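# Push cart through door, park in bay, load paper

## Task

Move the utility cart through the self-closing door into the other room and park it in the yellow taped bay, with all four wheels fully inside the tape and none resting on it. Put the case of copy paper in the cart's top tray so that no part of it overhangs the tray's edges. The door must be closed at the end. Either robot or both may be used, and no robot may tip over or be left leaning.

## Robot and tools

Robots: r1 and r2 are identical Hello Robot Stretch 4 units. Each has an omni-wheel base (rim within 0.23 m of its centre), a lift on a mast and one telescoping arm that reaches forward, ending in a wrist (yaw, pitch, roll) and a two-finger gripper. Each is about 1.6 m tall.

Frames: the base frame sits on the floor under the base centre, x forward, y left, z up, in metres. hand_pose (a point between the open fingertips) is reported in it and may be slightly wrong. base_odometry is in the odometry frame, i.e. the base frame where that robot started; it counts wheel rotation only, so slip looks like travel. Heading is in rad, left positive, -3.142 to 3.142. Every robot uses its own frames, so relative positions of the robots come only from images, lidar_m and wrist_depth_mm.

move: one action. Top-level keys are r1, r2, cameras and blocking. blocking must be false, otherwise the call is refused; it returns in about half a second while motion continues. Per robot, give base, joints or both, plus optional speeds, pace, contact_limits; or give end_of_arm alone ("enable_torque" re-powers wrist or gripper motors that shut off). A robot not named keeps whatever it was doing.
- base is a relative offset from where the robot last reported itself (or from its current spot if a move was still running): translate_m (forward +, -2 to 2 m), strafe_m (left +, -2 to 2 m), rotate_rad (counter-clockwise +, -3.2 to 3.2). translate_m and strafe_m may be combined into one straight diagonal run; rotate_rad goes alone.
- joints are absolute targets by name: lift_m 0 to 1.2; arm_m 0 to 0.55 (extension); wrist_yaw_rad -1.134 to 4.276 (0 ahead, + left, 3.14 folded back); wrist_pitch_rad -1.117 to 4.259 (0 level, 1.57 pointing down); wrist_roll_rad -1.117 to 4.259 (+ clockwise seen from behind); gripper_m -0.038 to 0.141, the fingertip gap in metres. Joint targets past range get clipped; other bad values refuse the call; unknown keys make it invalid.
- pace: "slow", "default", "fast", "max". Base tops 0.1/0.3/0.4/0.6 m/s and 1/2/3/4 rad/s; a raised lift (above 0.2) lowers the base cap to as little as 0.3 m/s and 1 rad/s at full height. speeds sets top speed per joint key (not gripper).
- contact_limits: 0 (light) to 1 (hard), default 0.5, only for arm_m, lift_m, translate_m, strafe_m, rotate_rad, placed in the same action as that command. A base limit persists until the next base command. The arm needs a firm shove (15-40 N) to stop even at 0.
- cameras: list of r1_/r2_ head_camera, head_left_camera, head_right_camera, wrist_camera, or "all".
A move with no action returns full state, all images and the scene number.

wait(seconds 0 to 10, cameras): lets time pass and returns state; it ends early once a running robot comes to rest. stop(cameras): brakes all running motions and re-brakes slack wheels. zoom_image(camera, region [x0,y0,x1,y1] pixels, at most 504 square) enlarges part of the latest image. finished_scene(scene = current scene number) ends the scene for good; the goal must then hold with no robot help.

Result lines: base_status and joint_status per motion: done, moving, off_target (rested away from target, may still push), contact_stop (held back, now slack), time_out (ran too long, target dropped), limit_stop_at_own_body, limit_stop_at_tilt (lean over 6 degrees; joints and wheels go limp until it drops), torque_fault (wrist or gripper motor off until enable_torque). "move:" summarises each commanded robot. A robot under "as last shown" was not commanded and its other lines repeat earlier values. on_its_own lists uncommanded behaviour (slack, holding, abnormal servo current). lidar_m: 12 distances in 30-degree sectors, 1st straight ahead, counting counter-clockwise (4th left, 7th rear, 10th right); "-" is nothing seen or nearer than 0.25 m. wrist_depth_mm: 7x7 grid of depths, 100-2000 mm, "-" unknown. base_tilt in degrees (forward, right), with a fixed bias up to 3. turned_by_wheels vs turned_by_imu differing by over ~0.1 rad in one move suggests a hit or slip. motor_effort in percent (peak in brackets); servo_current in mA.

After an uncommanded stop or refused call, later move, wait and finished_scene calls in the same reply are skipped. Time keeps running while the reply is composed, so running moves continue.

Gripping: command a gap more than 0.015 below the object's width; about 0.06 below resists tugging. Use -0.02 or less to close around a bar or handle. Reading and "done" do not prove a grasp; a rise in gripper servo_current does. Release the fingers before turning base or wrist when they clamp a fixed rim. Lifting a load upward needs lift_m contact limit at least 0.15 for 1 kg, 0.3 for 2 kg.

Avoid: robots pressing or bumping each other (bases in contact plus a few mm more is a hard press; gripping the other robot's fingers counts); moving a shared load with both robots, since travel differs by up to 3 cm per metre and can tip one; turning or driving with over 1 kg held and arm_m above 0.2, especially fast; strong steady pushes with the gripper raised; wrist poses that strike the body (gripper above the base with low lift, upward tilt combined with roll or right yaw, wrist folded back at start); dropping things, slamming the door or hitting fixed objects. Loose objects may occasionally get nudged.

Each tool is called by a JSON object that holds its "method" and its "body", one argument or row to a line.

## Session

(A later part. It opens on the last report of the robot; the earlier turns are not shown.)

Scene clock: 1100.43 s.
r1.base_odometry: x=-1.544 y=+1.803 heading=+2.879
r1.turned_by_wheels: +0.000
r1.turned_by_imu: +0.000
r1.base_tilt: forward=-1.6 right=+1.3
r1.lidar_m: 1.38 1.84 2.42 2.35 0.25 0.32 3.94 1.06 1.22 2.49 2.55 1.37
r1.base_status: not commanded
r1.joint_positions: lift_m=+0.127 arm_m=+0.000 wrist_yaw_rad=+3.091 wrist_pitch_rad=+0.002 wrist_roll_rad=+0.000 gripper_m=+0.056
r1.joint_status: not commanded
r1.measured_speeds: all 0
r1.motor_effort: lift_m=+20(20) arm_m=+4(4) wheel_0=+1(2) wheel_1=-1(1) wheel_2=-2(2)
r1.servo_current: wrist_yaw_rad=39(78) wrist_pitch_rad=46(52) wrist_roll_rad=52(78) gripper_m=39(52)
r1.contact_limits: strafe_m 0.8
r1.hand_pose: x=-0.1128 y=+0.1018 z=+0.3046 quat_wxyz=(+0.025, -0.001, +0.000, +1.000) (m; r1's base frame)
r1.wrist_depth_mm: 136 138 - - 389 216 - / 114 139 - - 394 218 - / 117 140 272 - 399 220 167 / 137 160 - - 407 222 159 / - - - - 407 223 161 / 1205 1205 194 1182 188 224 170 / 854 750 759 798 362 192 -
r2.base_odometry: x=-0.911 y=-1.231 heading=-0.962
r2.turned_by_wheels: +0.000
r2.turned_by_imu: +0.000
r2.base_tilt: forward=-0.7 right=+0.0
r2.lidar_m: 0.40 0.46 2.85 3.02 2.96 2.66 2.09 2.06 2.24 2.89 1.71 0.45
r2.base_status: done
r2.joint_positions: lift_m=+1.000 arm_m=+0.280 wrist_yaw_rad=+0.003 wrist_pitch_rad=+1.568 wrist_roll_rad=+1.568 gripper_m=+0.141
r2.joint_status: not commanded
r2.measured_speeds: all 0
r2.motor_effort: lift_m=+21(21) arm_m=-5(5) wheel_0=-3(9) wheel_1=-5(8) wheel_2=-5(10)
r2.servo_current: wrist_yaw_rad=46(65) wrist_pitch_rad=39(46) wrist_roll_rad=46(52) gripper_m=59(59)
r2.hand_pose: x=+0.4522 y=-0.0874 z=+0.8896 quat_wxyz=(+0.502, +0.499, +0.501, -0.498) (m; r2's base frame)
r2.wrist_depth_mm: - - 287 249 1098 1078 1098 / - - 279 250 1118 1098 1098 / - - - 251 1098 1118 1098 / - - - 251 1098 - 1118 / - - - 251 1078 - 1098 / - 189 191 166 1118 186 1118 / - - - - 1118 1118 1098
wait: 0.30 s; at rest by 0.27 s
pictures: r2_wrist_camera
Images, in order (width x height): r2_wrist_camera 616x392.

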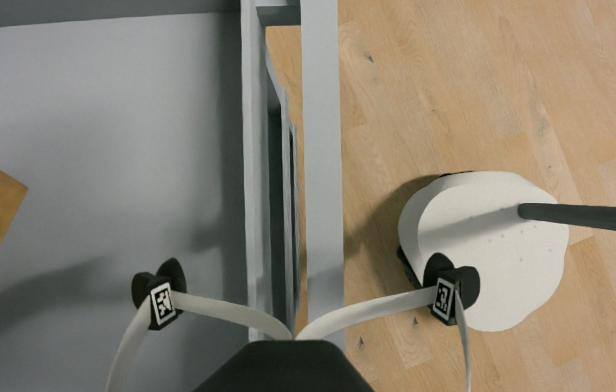

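{"method": "move", "body": {
  "blocking": false,
  "r2": {"joints":{"lift_m":0.91},"contact_limits":{"lift_m":0.3}},
  "cameras": ["all"]
}}

{"method": "wait", "body": {
  "seconds": 0.6
}}

{"method": "move", "body": {
  "blocking": false,
  "r2": {"joints":{"gripper_m":0.01}}
}}

{"method": "wait", "body": {
  "seconds": 2.5,
  "cameras": ["r2_wrist_camera"]
}}

Scene clock: 1128.90 s.
move: r2 moving
r1: as last shown
r1.base_tilt: forward=-1.6 right=+1.2
r1.lidar_m: 1.39 1.86 2.41 2.35 0.25 0.33 3.94 1.08 1.23 2.49 2.53 1.37
r1.servo_current: wrist_yaw_rad=39(72) wrist_pitch_rad=39(52) wrist_roll_rad=39(59) gripper_m=39(46)
r1.contact_limits: strafe_m 0.8
r1.wrist_depth_mm: 136 138 - - 389 216 - / 114 139 - - 394 218 - / 117 140 272 - 402 219 167 / 137 160 - - 402 223 160 / - - - - 410 224 160 / 1182 1182 194 1205 188 223 169 / 854 750 759 809 362 192 -
r2.base_odometry: x=-0.911 y=-1.231 heading=-0.962
r2.turned_by_wheels: +0.000
r2.turned_by_imu: +0.000
r2.base_tilt: forward=-0.7 right=+0.1
r2.lidar_m: 0.40 0.45 2.88 3.02 2.97 2.66 2.11 2.07 2.27 2.87 1.74 0.45
r2.base_status: not commanded
r2.joint_positions: lift_m=+0.962 arm_m=+0.280 wrist_yaw_rad=+0.003 wrist_pitch_rad=+1.568 wrist_roll_rad=+1.568 gripper_m=+0.141
r2.joint_status: lift_m moving
r2.measured_speeds: translate_m=+0.000 strafe_m=+0.000 rotate_rad=+0.000 lift_m=-0.146 arm_m=+0.000 wrist_yaw_rad=+0.000 wrist_pitch_rad=+0.000 wrist_roll_rad=+0.000
r2.motor_effort: lift_m=+12(19) arm_m=-5(6) wheel_0=-4(4) wheel_1=-5(5) wheel_2=-5(5)
r2.servo_current: wrist_yaw_rad=46(52) wrist_pitch_rad=39(46) wrist_roll_rad=39(59) gripper_m=52(59)
r2.contact_limits: lift_m 0.3
r2.hand_pose: x=+0.4522 y=-0.0874 z=+0.8522 quat_wxyz=(+0.502, +0.499, +0.501, -0.498) (m; r2's base frame)
r2.wrist_depth_mm: - - 231 274 1060 1060 1078 / - - 229 220 1078 1078 1078 / - - - 219 1060 1060 1078 / - - 268 219 1060 - 1060 / - - 220 219 1060 - - / - 190 216 220 1078 186 1060 / - - - - 1098 1078 1078
pictures: r1_head_camera, r1_head_left_camera, r1_head_right_camera, r1_wrist_camera, r2_head_camera, r2_head_left_camera, r2_head_right_camera, r2_wrist_camera
Images, in order (width x height): r1_head_camera 420x560, r1_head_left_camera 420x672, r1_head_right_camera 420x672, r1_wrist_camera 616x392, r2_head_camera 420x560, r2_head_left_camera 420x672, r2_head_right_camera 420x672, r2_wrist_camera 616x392.

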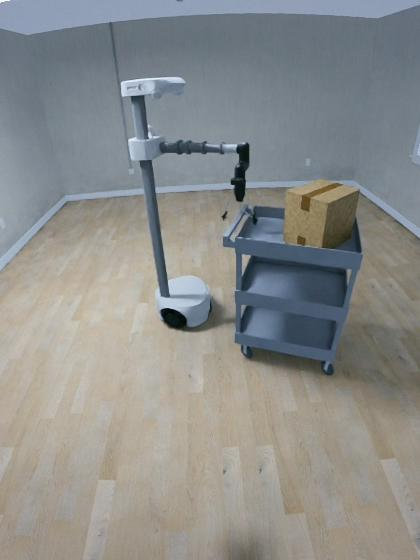

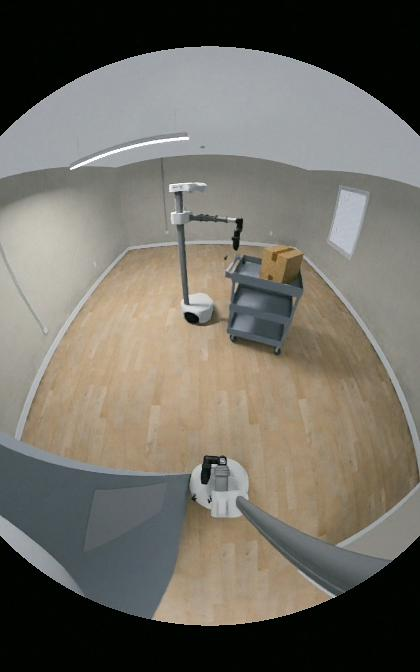

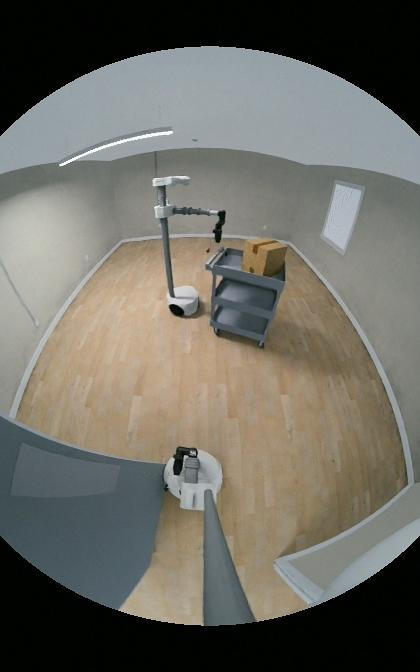

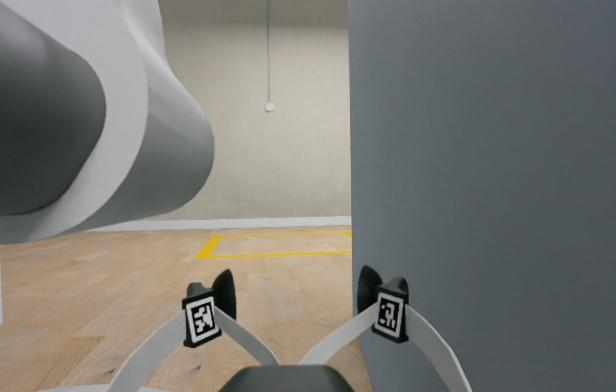

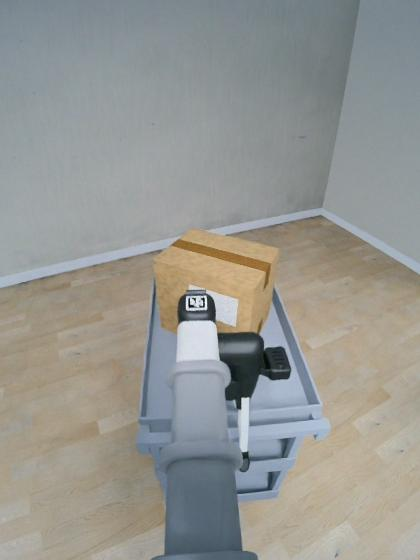

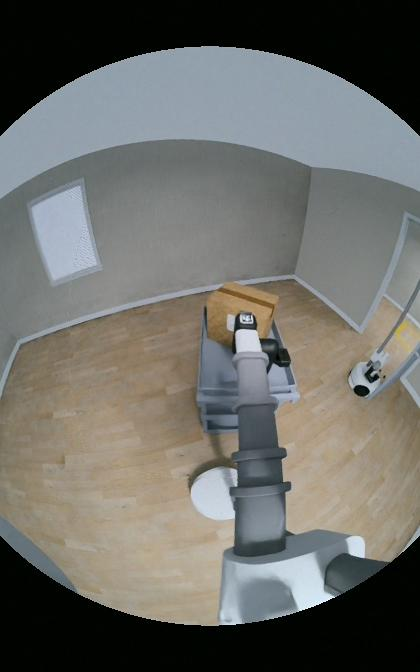

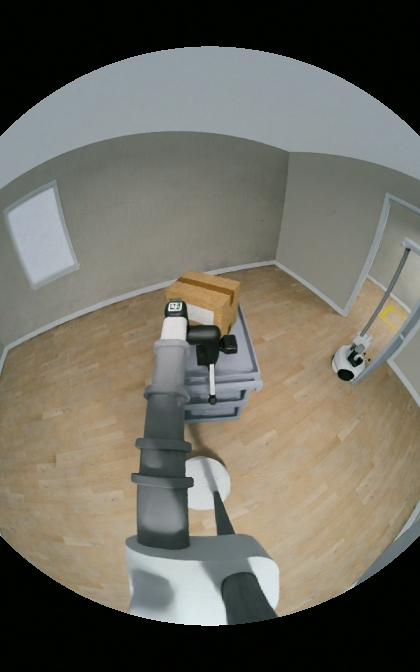

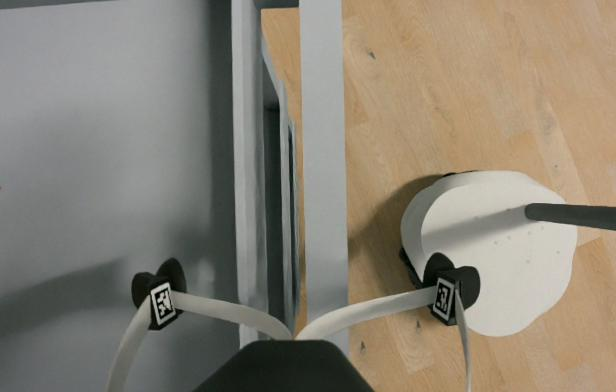

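Scene clock: 1129.50 s.
earlier move: r2 moving
r1.base_odometry: x=-1.544 y=+1.803 heading=+2.879
r1.turned_by_wheels: +0.000
r1.turned_by_imu: +0.000
r1.base_tilt: forward=-1.5 right=+1.3
r1.lidar_m: 1.37 1.82 2.41 2.32 0.25 0.31 3.90 1.08 1.24 2.49 2.51 1.38
r1.base_status: not commanded
r1.joint_positions: lift_m=+0.127 arm_m=+0.000 wrist_yaw_rad=+3.091 wrist_pitch_rad=+0.002 wrist_roll_rad=+0.000 gripper_m=+0.056
r1.joint_status: not commanded
r1.measured_speeds: all 0
r1.motor_effort: lift_m=+20(20) arm_m=+4(4) wheel_0=+1(2) wheel_1=-1(1) wheel_2=-2(2)
r1.servo_current: wrist_yaw_rad=52(72) wrist_pitch_rad=46(52) wrist_roll_rad=52(59) gripper_m=33(46)
r1.contact_limits: strafe_m 0.8
r1.hand_pose: x=-0.1128 y=+0.1018 z=+0.3046 quat_wxyz=(+0.025, -0.001, +0.000, +1.000) (m; r1's base frame)
r1.wrist_depth_mm: 136 138 - - 387 217 - / 114 139 - - 394 218 - / 117 140 271 - 402 219 167 / 137 160 - - 404 223 160 / - - - - 410 223 160 / 1205 1205 194 1205 187 222 169 / 866 759 750 798 359 193 -
r2.base_odometry: x=-0.911 y=-1.231 heading=-0.961
r2.turned_by_wheels: +0.000
r2.turned_by_imu: +0.000
r2.base_tilt: forward=-0.7 right=+0.0
r2.lidar_m: 0.40 0.44 2.87 3.00 2.97 2.68 2.11 2.06 2.28 2.86 1.69 0.44
r2.base_status: not commanded
r2.joint_positions: lift_m=+0.911 arm_m=+0.280 wrist_yaw_rad=+0.002 wrist_pitch_rad=+1.568 wrist_roll_rad=+1.568 gripper_m=+0.141
r2.joint_status: lift_m moving
r2.measured_speeds: translate_m=+0.000 strafe_m=+0.000 rotate_rad=+0.000 lift_m=-0.003 arm_m=+0.000 wrist_yaw_rad=-0.002 wrist_pitch_rad=+0.000 wrist_roll_rad=+0.000
r2.motor_effort: lift_m=+5(19) arm_m=-5(6) wheel_0=-3(4) wheel_1=-5(5) wheel_2=-5(5)
r2.servo_current: wrist_yaw_rad=52(52) wrist_pitch_rad=39(46) wrist_roll_rad=46(59) gripper_m=52(59)
r2.contact_limits: lift_m 0.3
r2.hand_pose: x=+0.4521 y=-0.0874 z=+0.8009 quat_wxyz=(+0.502, +0.500, +0.500, -0.498) (m; r2's base frame)
r2.wrist_depth_mm: - - 192 167 1008 1008 1008 / - - 190 167 1008 991 1008 / - - 186 167 1025 1008 991 / - - 180 167 1008 - 788 / - - 179 167 216 - - / - 189 173 167 195 192 - / - - - - 1008 1025 1008
wait: 0.60 s; no rest
pictures: none

Scene clock: 1130.00 s.
earlier move: r2 done
move: r2 moving
r1: as last shown
r1.lidar_m: 1.38 1.86 2.41 2.34 0.25 0.32 3.92 1.08 1.22 2.48 2.54 1.36
r1.servo_current: wrist_yaw_rad=59(59) wrist_pitch_rad=39(46) wrist_roll_rad=59(59) gripper_m=39(46)
r1.contact_limits: strafe_m 0.8
r1.wrist_depth_mm: 136 139 - - 392 216 - / 114 139 - - 394 219 - / 117 140 272 - 404 220 167 / 137 160 - - 404 222 160 / - - - - 410 223 160 / 1182 1182 193 1205 188 222 169 / 854 750 759 798 362 192 -
r2.base_odometry: x=-0.911 y=-1.231 heading=-0.961
r2.turned_by_wheels: +0.000
r2.turned_by_imu: +0.000
r2.base_tilt: forward=-0.7 right=+0.1
r2.lidar_m: 0.39 0.46 2.86 3.00 2.97 2.70 2.11 2.05 2.22 2.88 1.71 0.48
r2.base_status: not commanded
r2.joint_positions: lift_m=+0.911 arm_m=+0.280 wrist_yaw_rad=+0.002 wrist_pitch_rad=+1.568 wrist_roll_rad=+1.568 gripper_m=+0.130
r2.joint_status: gripper_m moving; the others done
r2.measured_speeds: all 0
r2.motor_effort: lift_m=+5(5) arm_m=-5(5) wheel_0=-3(4) wheel_1=-5(5) wheel_2=-4(5)
r2.servo_current: wrist_yaw_rad=39(59) wrist_pitch_rad=46(46) wrist_roll_rad=46(52) gripper_m=98(98)
r2.contact_limits: lift_m 0.3
r2.hand_pose: x=+0.4521 y=-0.0874 z=+0.8008 quat_wxyz=(+0.502, +0.500, +0.500, -0.498) (m; r2's base frame)
r2.wrist_depth_mm: - - 192 167 1025 991 991 / - - 190 399 1008 991 1008 / - - 187 167 1008 1008 1008 / - - 182 168 1025 - 759 / - - 180 168 228 - - / - 187 173 168 195 - - / - - - - 1008 1025 1008
pictures: none

Scene clock: 1131.73 s.
earlier move: r2 done
r1.base_odometry: x=-1.544 y=+1.803 heading=+2.879
r1.turned_by_wheels: +0.000
r1.turned_by_imu: +0.000
r1.base_tilt: forward=-1.6 right=+1.3
r1.lidar_m: 1.39 1.86 2.42 2.32 0.25 0.32 3.94 1.09 1.24 2.48 2.54 1.38
r1.base_status: not commanded
r1.joint_positions: lift_m=+0.127 arm_m=+0.000 wrist_yaw_rad=+3.091 wrist_pitch_rad=+0.002 wrist_roll_rad=+0.000 gripper_m=+0.056
r1.joint_status: not commanded
r1.measured_speeds: all 0
r1.motor_effort: lift_m=+20(20) arm_m=+4(4) wheel_0=+1(2) wheel_1=-1(1) wheel_2=-2(2)
r1.servo_current: wrist_yaw_rad=39(65) wrist_pitch_rad=46(46) wrist_roll_rad=52(72) gripper_m=46(52)
r1.contact_limits: strafe_m 0.8
r1.hand_pose: x=-0.1128 y=+0.1018 z=+0.3046 quat_wxyz=(+0.025, -0.001, +0.000, +1.000) (m; r1's base frame)
r1.wrist_depth_mm: 136 138 - - 389 216 - / 114 139 - - 394 217 - / 117 140 272 - 399 220 168 / 137 160 - - 404 223 160 / - - - - 410 223 160 / 1205 1182 193 1182 188 222 170 / 854 750 750 788 362 192 -
r2.base_odometry: x=-0.911 y=-1.231 heading=-0.961
r2.turned_by_wheels: +0.000
r2.turned_by_imu: +0.000
r2.base_tilt: forward=-0.6 right=+0.1
r2.lidar_m: 0.39 0.43 2.87 3.01 2.97 2.67 2.10 2.08 2.23 2.88 1.70 0.46
r2.base_status: not commanded
r2.joint_positions: lift_m=+0.910 arm_m=+0.280 wrist_yaw_rad=+0.002 wrist_pitch_rad=+1.561 wrist_roll_rad=+1.568 gripper_m=+0.011
r2.joint_status: all done
r2.measured_speeds: all 0
r2.motor_effort: lift_m=+15(15) arm_m=-5(5) wheel_0=-3(4) wheel_1=-5(5) wheel_2=-4(5)
r2.servo_current: wrist_yaw_rad=52(59) wrist_pitch_rad=59(59) wrist_roll_rad=39(59) gripper_m=124(241)
r2.contact_limits: lift_m 0.3
r2.hand_pose: x=+0.4540 y=-0.0874 z=+0.8000 quat_wxyz=(+0.504, +0.501, +0.499, -0.496) (m; r2's base frame)
r2.wrist_depth_mm: - - 198 160 1008 1008 991 / - - 196 161 991 1008 976 / - - 165 161 1008 1008 991 / - - 188 161 1025 - 750 / - - 188 530 161 - - / - 167 183 162 178 - - / - - - - - 1008 991
wait: 1.73 of 2.5 s (r2 has come to rest)
pictures: r2_wrist_camera
Images, in order (width x height): r2_wrist_camera 616x392.

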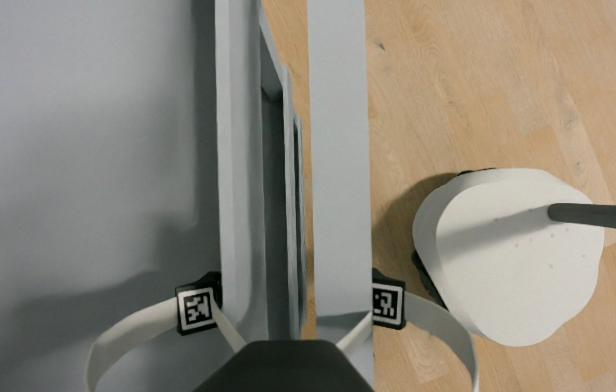

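{"method": "move", "body": {
  "blocking": false,
  "r2": {"base":{"translate_m":0.47,"strafe_m":0.54},"pace":"slow"}
}}

{"method": "wait", "body": {
  "seconds": 9,
  "cameras": ["r2_head_camera","r1_head_camera","r2_wrist_camera"]
}}

Scene clock: 1170.53 s.
move: r2 moving
r1: as last shown
r1.lidar_m: 1.39 3.42 2.41 2.33 0.25 0.31 3.94 1.09 1.24 2.47 2.53 1.37
r1.servo_current: wrist_yaw_rad=39(65) wrist_pitch_rad=39(52) wrist_roll_rad=52(59) gripper_m=46(46)
r1.contact_limits: strafe_m 0.8
r1.wrist_depth_mm: 136 138 - - 387 216 - / 113 139 - - 399 218 - / 117 139 270 - 404 220 168 / 137 160 - - 410 221 160 / - - - - 413 222 160 / 1182 1182 193 1182 187 222 169 / 831 759 759 788 362 192 -
r2.base_odometry: x=-0.899 y=-1.232 heading=-0.963
r2.turned_by_wheels: -0.001
r2.turned_by_imu: -0.001
r2.base_tilt: forward=-0.7 right=+0.0
r2.lidar_m: 0.38 0.43 2.86 2.99 2.93 2.68 2.12 2.07 2.25 2.88 1.72 0.43
r2.base_status: translate_m moving; strafe_m moving
r2.joint_positions: lift_m=+0.910 arm_m=+0.280 wrist_yaw_rad=+0.002 wrist_pitch_rad=+1.564 wrist_roll_rad=+1.568 gripper_m=+0.011
r2.joint_status: not commanded
r2.measured_speeds: translate_m=+0.033 strafe_m=+0.038 rotate_rad=-0.003 lift_m=+0.000 arm_m=+0.000 wrist_yaw_rad=-0.008 wrist_pitch_rad=+0.044 wrist_roll_rad=+0.000
r2.motor_effort: lift_m=+15(15) arm_m=-5(5) wheel_0=-6(11) wheel_1=+8(9) wheel_2=-12(13)
r2.servo_current: wrist_yaw_rad=39(52) wrist_pitch_rad=46(59) wrist_roll_rad=52(59) gripper_m=111(130)
r2.contact_limits: lift_m 0.3
r2.hand_pose: x=+0.4530 y=-0.0874 z=+0.8000 quat_wxyz=(+0.503, +0.501, +0.499, -0.497) (m; r2's base frame)
r2.wrist_depth_mm: - - 189 162 1008 1008 991 / - - 185 163 1008 1025 991 / - - 180 163 1008 1025 1008 / - - 179 163 163 - 788 / - - 172 525 - - - / - 164 182 504 178 - - / - - - - 1025 1025 1008
pictures: none

Scene clock: 1178.47 s.
earlier move: r2 done
r1.base_odometry: x=-1.544 y=+1.803 heading=+2.879
r1.turned_by_wheels: +0.000
r1.turned_by_imu: -0.001
r1.base_tilt: forward=-1.6 right=+1.3
r1.lidar_m: 2.07 3.42 2.40 2.34 0.25 0.31 3.95 1.10 1.22 2.48 2.52 1.87
r1.base_status: not commanded
r1.joint_positions: lift_m=+0.127 arm_m=+0.000 wrist_yaw_rad=+3.091 wrist_pitch_rad=+0.002 wrist_roll_rad=+0.000 gripper_m=+0.056
r1.joint_status: not commanded
r1.measured_speeds: all 0
r1.motor_effort: lift_m=+20(20) arm_m=+4(4) wheel_0=+1(2) wheel_1=-1(1) wheel_2=-2(2)
r1.servo_current: wrist_yaw_rad=59(78) wrist_pitch_rad=39(52) wrist_roll_rad=39(65) gripper_m=39(52)
r1.contact_limits: strafe_m 0.8
r1.hand_pose: x=-0.1128 y=+0.1018 z=+0.3046 quat_wxyz=(+0.025, -0.001, +0.000, +1.000) (m; r1's base frame)
r1.wrist_depth_mm: 136 138 - - 392 216 - / 114 139 - - 394 218 - / 117 139 272 - 402 220 167 / 137 160 - - 404 223 160 / - - - - 410 222 160 / 1205 1205 194 1205 187 223 169 / 854 741 759 798 362 192 -
r2.base_odometry: x=-0.200 y=-1.308 heading=-0.962
r2.turned_by_wheels: +0.001
r2.turned_by_imu: +0.002
r2.base_tilt: forward=-0.7 right=+0.0
r2.lidar_m: 0.40 0.51 2.18 2.69 2.66 2.90 2.73 2.70 2.93 2.07 2.15 0.43
r2.base_status: done
r2.joint_positions: lift_m=+0.910 arm_m=+0.280 wrist_yaw_rad=-0.004 wrist_pitch_rad=+1.571 wrist_roll_rad=+1.572 gripper_m=+0.011
r2.joint_status: not commanded
r2.measured_speeds: all 0
r2.motor_effort: lift_m=+15(15) arm_m=-4(5) wheel_0=-4(12) wheel_1=+4(9) wheel_2=-8(16)
r2.servo_current: wrist_yaw_rad=46(59) wrist_pitch_rad=46(59) wrist_roll_rad=46(65) gripper_m=111(130)
r2.contact_limits: lift_m 0.3
r2.hand_pose: x=+0.4506 y=-0.0874 z=+0.8000 quat_wxyz=(+0.499, +0.501, +0.499, -0.501) (m; r2's base frame)
r2.wrist_depth_mm: - - - 226 162 1008 1008 / - - - 1008 163 1025 991 / - - - 1025 163 991 1008 / - - - 1025 163 - 1008 / - - 164 1008 164 - - / - 163 182 1025 178 - 1008 / - - - - - 1008 1008
wait: 7.93 of 9 s (r2 has come to rest)
pictures: r1_head_camera, r2_head_camera, r2_wrist_camera
Images, in order (width x height): r1_head_camera 420x560, r2_head_camera 420x560, r2_wrist_camera 616x392.

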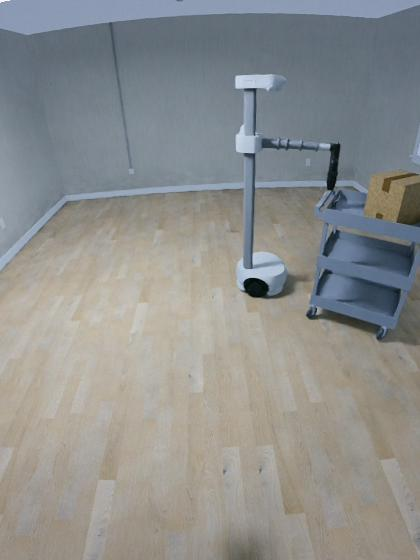

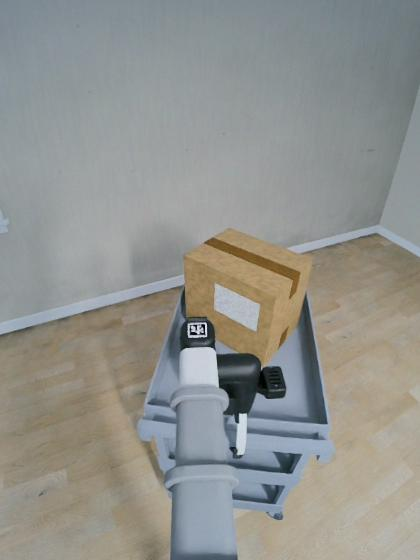

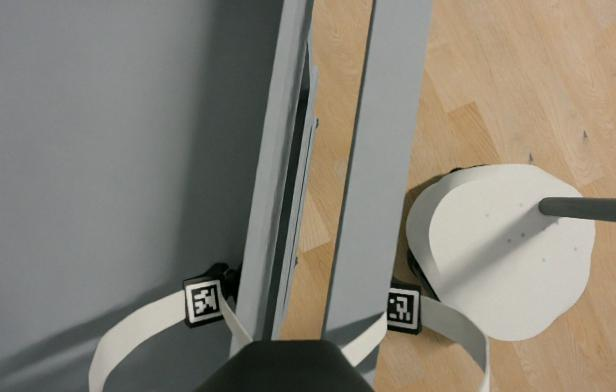

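{"method": "move", "body": {
  "blocking": false,
  "r2": {"base":{"rotate_rad":-0.6},"pace":"slow"}
}}

{"method": "wait", "body": {
  "seconds": 5,
  "cameras": ["r2_head_camera","r1_head_camera","r2_wrist_camera"]
}}

Scene clock: 1183.53 s.
move: r2 moving
r1: as last shown
r1.turned_by_imu: +0.000
r1.lidar_m: 2.06 3.41 2.43 2.32 0.25 0.32 3.94 1.08 1.23 2.48 2.52 1.85
r1.servo_current: wrist_yaw_rad=65(72) wrist_pitch_rad=33(46) wrist_roll_rad=52(59) gripper_m=46(46)
r1.contact_limits: strafe_m 0.8
r1.wrist_depth_mm: 136 138 - - 387 216 - / 113 139 - - 397 218 - / 117 139 272 - 402 220 168 / 137 160 - - 404 221 160 / - - - - 413 224 160 / 1182 1182 193 1205 189 222 169 / 854 750 750 798 362 191 -
r2.base_odometry: x=-0.200 y=-1.308 heading=-1.086
r2.turned_by_wheels: -0.124
r2.turned_by_imu: -0.119
r2.base_tilt: forward=-0.6 right=+0.0
r2.lidar_m: 0.40 0.43 2.10 2.75 2.64 2.79 2.83 2.71 2.84 2.10 2.06 0.45
r2.base_status: rotate_rad moving
r2.joint_positions: lift_m=+0.910 arm_m=+0.280 wrist_yaw_rad=-0.002 wrist_pitch_rad=+1.569 wrist_roll_rad=+1.572 gripper_m=+0.011
r2.joint_status: not commanded
r2.measured_speeds: translate_m=+0.000 strafe_m=+0.001 rotate_rad=-0.484 lift_m=+0.000 arm_m=+0.000 wrist_yaw_rad=+0.008 wrist_pitch_rad=-0.004 wrist_roll_rad=-0.007
r2.motor_effort: lift_m=+15(15) arm_m=-4(4) wheel_0=+8(13) wheel_1=+8(9) wheel_2=+10(12)
r2.servo_current: wrist_yaw_rad=46(59) wrist_pitch_rad=39(39) wrist_roll_rad=46(65) gripper_m=111(111)
r2.contact_limits: lift_m 0.3
r2.hand_pose: x=+0.4512 y=-0.0874 z=+0.8000 quat_wxyz=(+0.500, +0.501, +0.499, -0.500) (m; r2's base frame)
r2.wrist_depth_mm: - - 165 1008 1008 1008 1008 / - - 167 1025 991 1008 991 / - - 167 1025 1025 1025 1008 / - - 167 554 163 - 788 / - - 167 549 - - - / - 164 181 549 177 - - / - 138 - - 1025 991 1008
pictures: none

Scene clock: 1184.87 s.
earlier move: r2 done
r1.base_odometry: x=-1.544 y=+1.803 heading=+2.879
r1.turned_by_wheels: +0.000
r1.turned_by_imu: +0.000
r1.base_tilt: forward=-1.6 right=+1.2
r1.lidar_m: 1.68 3.44 2.42 2.33 0.25 0.32 3.94 1.09 1.25 2.45 2.54 1.68
r1.base_status: not commanded
r1.joint_positions: lift_m=+0.127 arm_m=+0.000 wrist_yaw_rad=+3.091 wrist_pitch_rad=+0.002 wrist_roll_rad=+0.000 gripper_m=+0.056
r1.joint_status: not commanded
r1.measured_speeds: all 0
r1.motor_effort: lift_m=+20(20) arm_m=+4(4) wheel_0=+1(2) wheel_1=-1(1) wheel_2=-2(2)
r1.servo_current: wrist_yaw_rad=59(72) wrist_pitch_rad=39(52) wrist_roll_rad=39(72) gripper_m=46(46)
r1.contact_limits: strafe_m 0.8
r1.hand_pose: x=-0.1128 y=+0.1018 z=+0.3046 quat_wxyz=(+0.025, -0.001, +0.000, +1.000) (m; r1's base frame)
r1.wrist_depth_mm: 136 139 - - 387 216 - / 113 139 - - 394 218 - / 117 140 272 - 399 219 168 / 137 160 - - 407 222 159 / - - - - 407 223 160 / 1182 1182 193 1182 187 223 170 / 842 759 750 798 357 193 -
r2.base_odometry: x=-0.200 y=-1.308 heading=-1.560
r2.turned_by_wheels: -0.474
r2.turned_by_imu: -0.459
r2.base_tilt: forward=-0.6 right=+0.0
r2.lidar_m: 0.30 0.32 2.03 2.16 2.72 2.63 2.84 2.80 2.69 2.91 2.09 0.51
r2.base_status: done
r2.joint_positions: lift_m=+0.910 arm_m=+0.280 wrist_yaw_rad=+0.008 wrist_pitch_rad=+1.562 wrist_roll_rad=+1.563 gripper_m=+0.011
r2.joint_status: not commanded
r2.measured_speeds: all 0
r2.motor_effort: lift_m=+17(17) arm_m=-4(4) wheel_0=+9(18) wheel_1=+7(11) wheel_2=+8(17)
r2.servo_current: wrist_yaw_rad=52(72) wrist_pitch_rad=52(65) wrist_roll_rad=59(65) gripper_m=104(111)
r2.contact_limits: lift_m 0.3
r2.hand_pose: x=+0.4541 y=-0.0874 z=+0.7999 quat_wxyz=(+0.506, +0.498, +0.502, -0.494) (m; r2's base frame)
r2.wrist_depth_mm: 187 161 1025 1025 1008 991 1008 / 181 220 161 1008 1025 1008 1008 / - 199 161 1008 991 1008 991 / - 177 161 161 991 - 991 / - - 194 161 1025 - - / - - 181 161 177 153 - / - 153 158 - 160 1008 1008
wait: 1.33 of 5 s (r2 has come to rest)
pictures: r1_head_camera, r2_head_camera, r2_wrist_camera
Images, in order (width x height): r1_head_camera 420x560, r2_head_camera 420x560, r2_wrist_camera 616x392.

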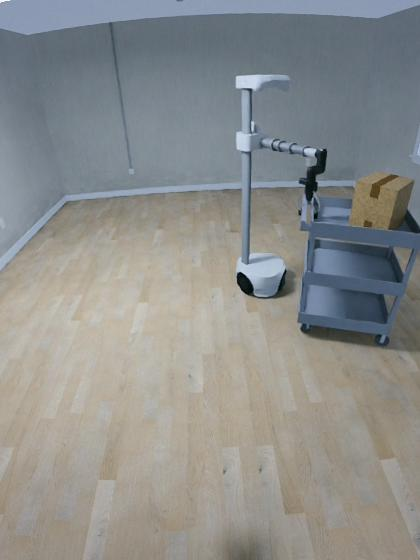

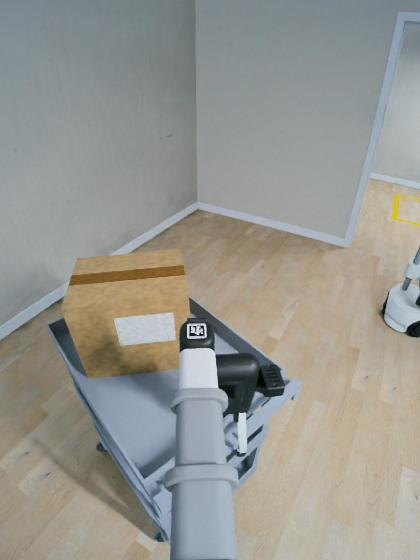

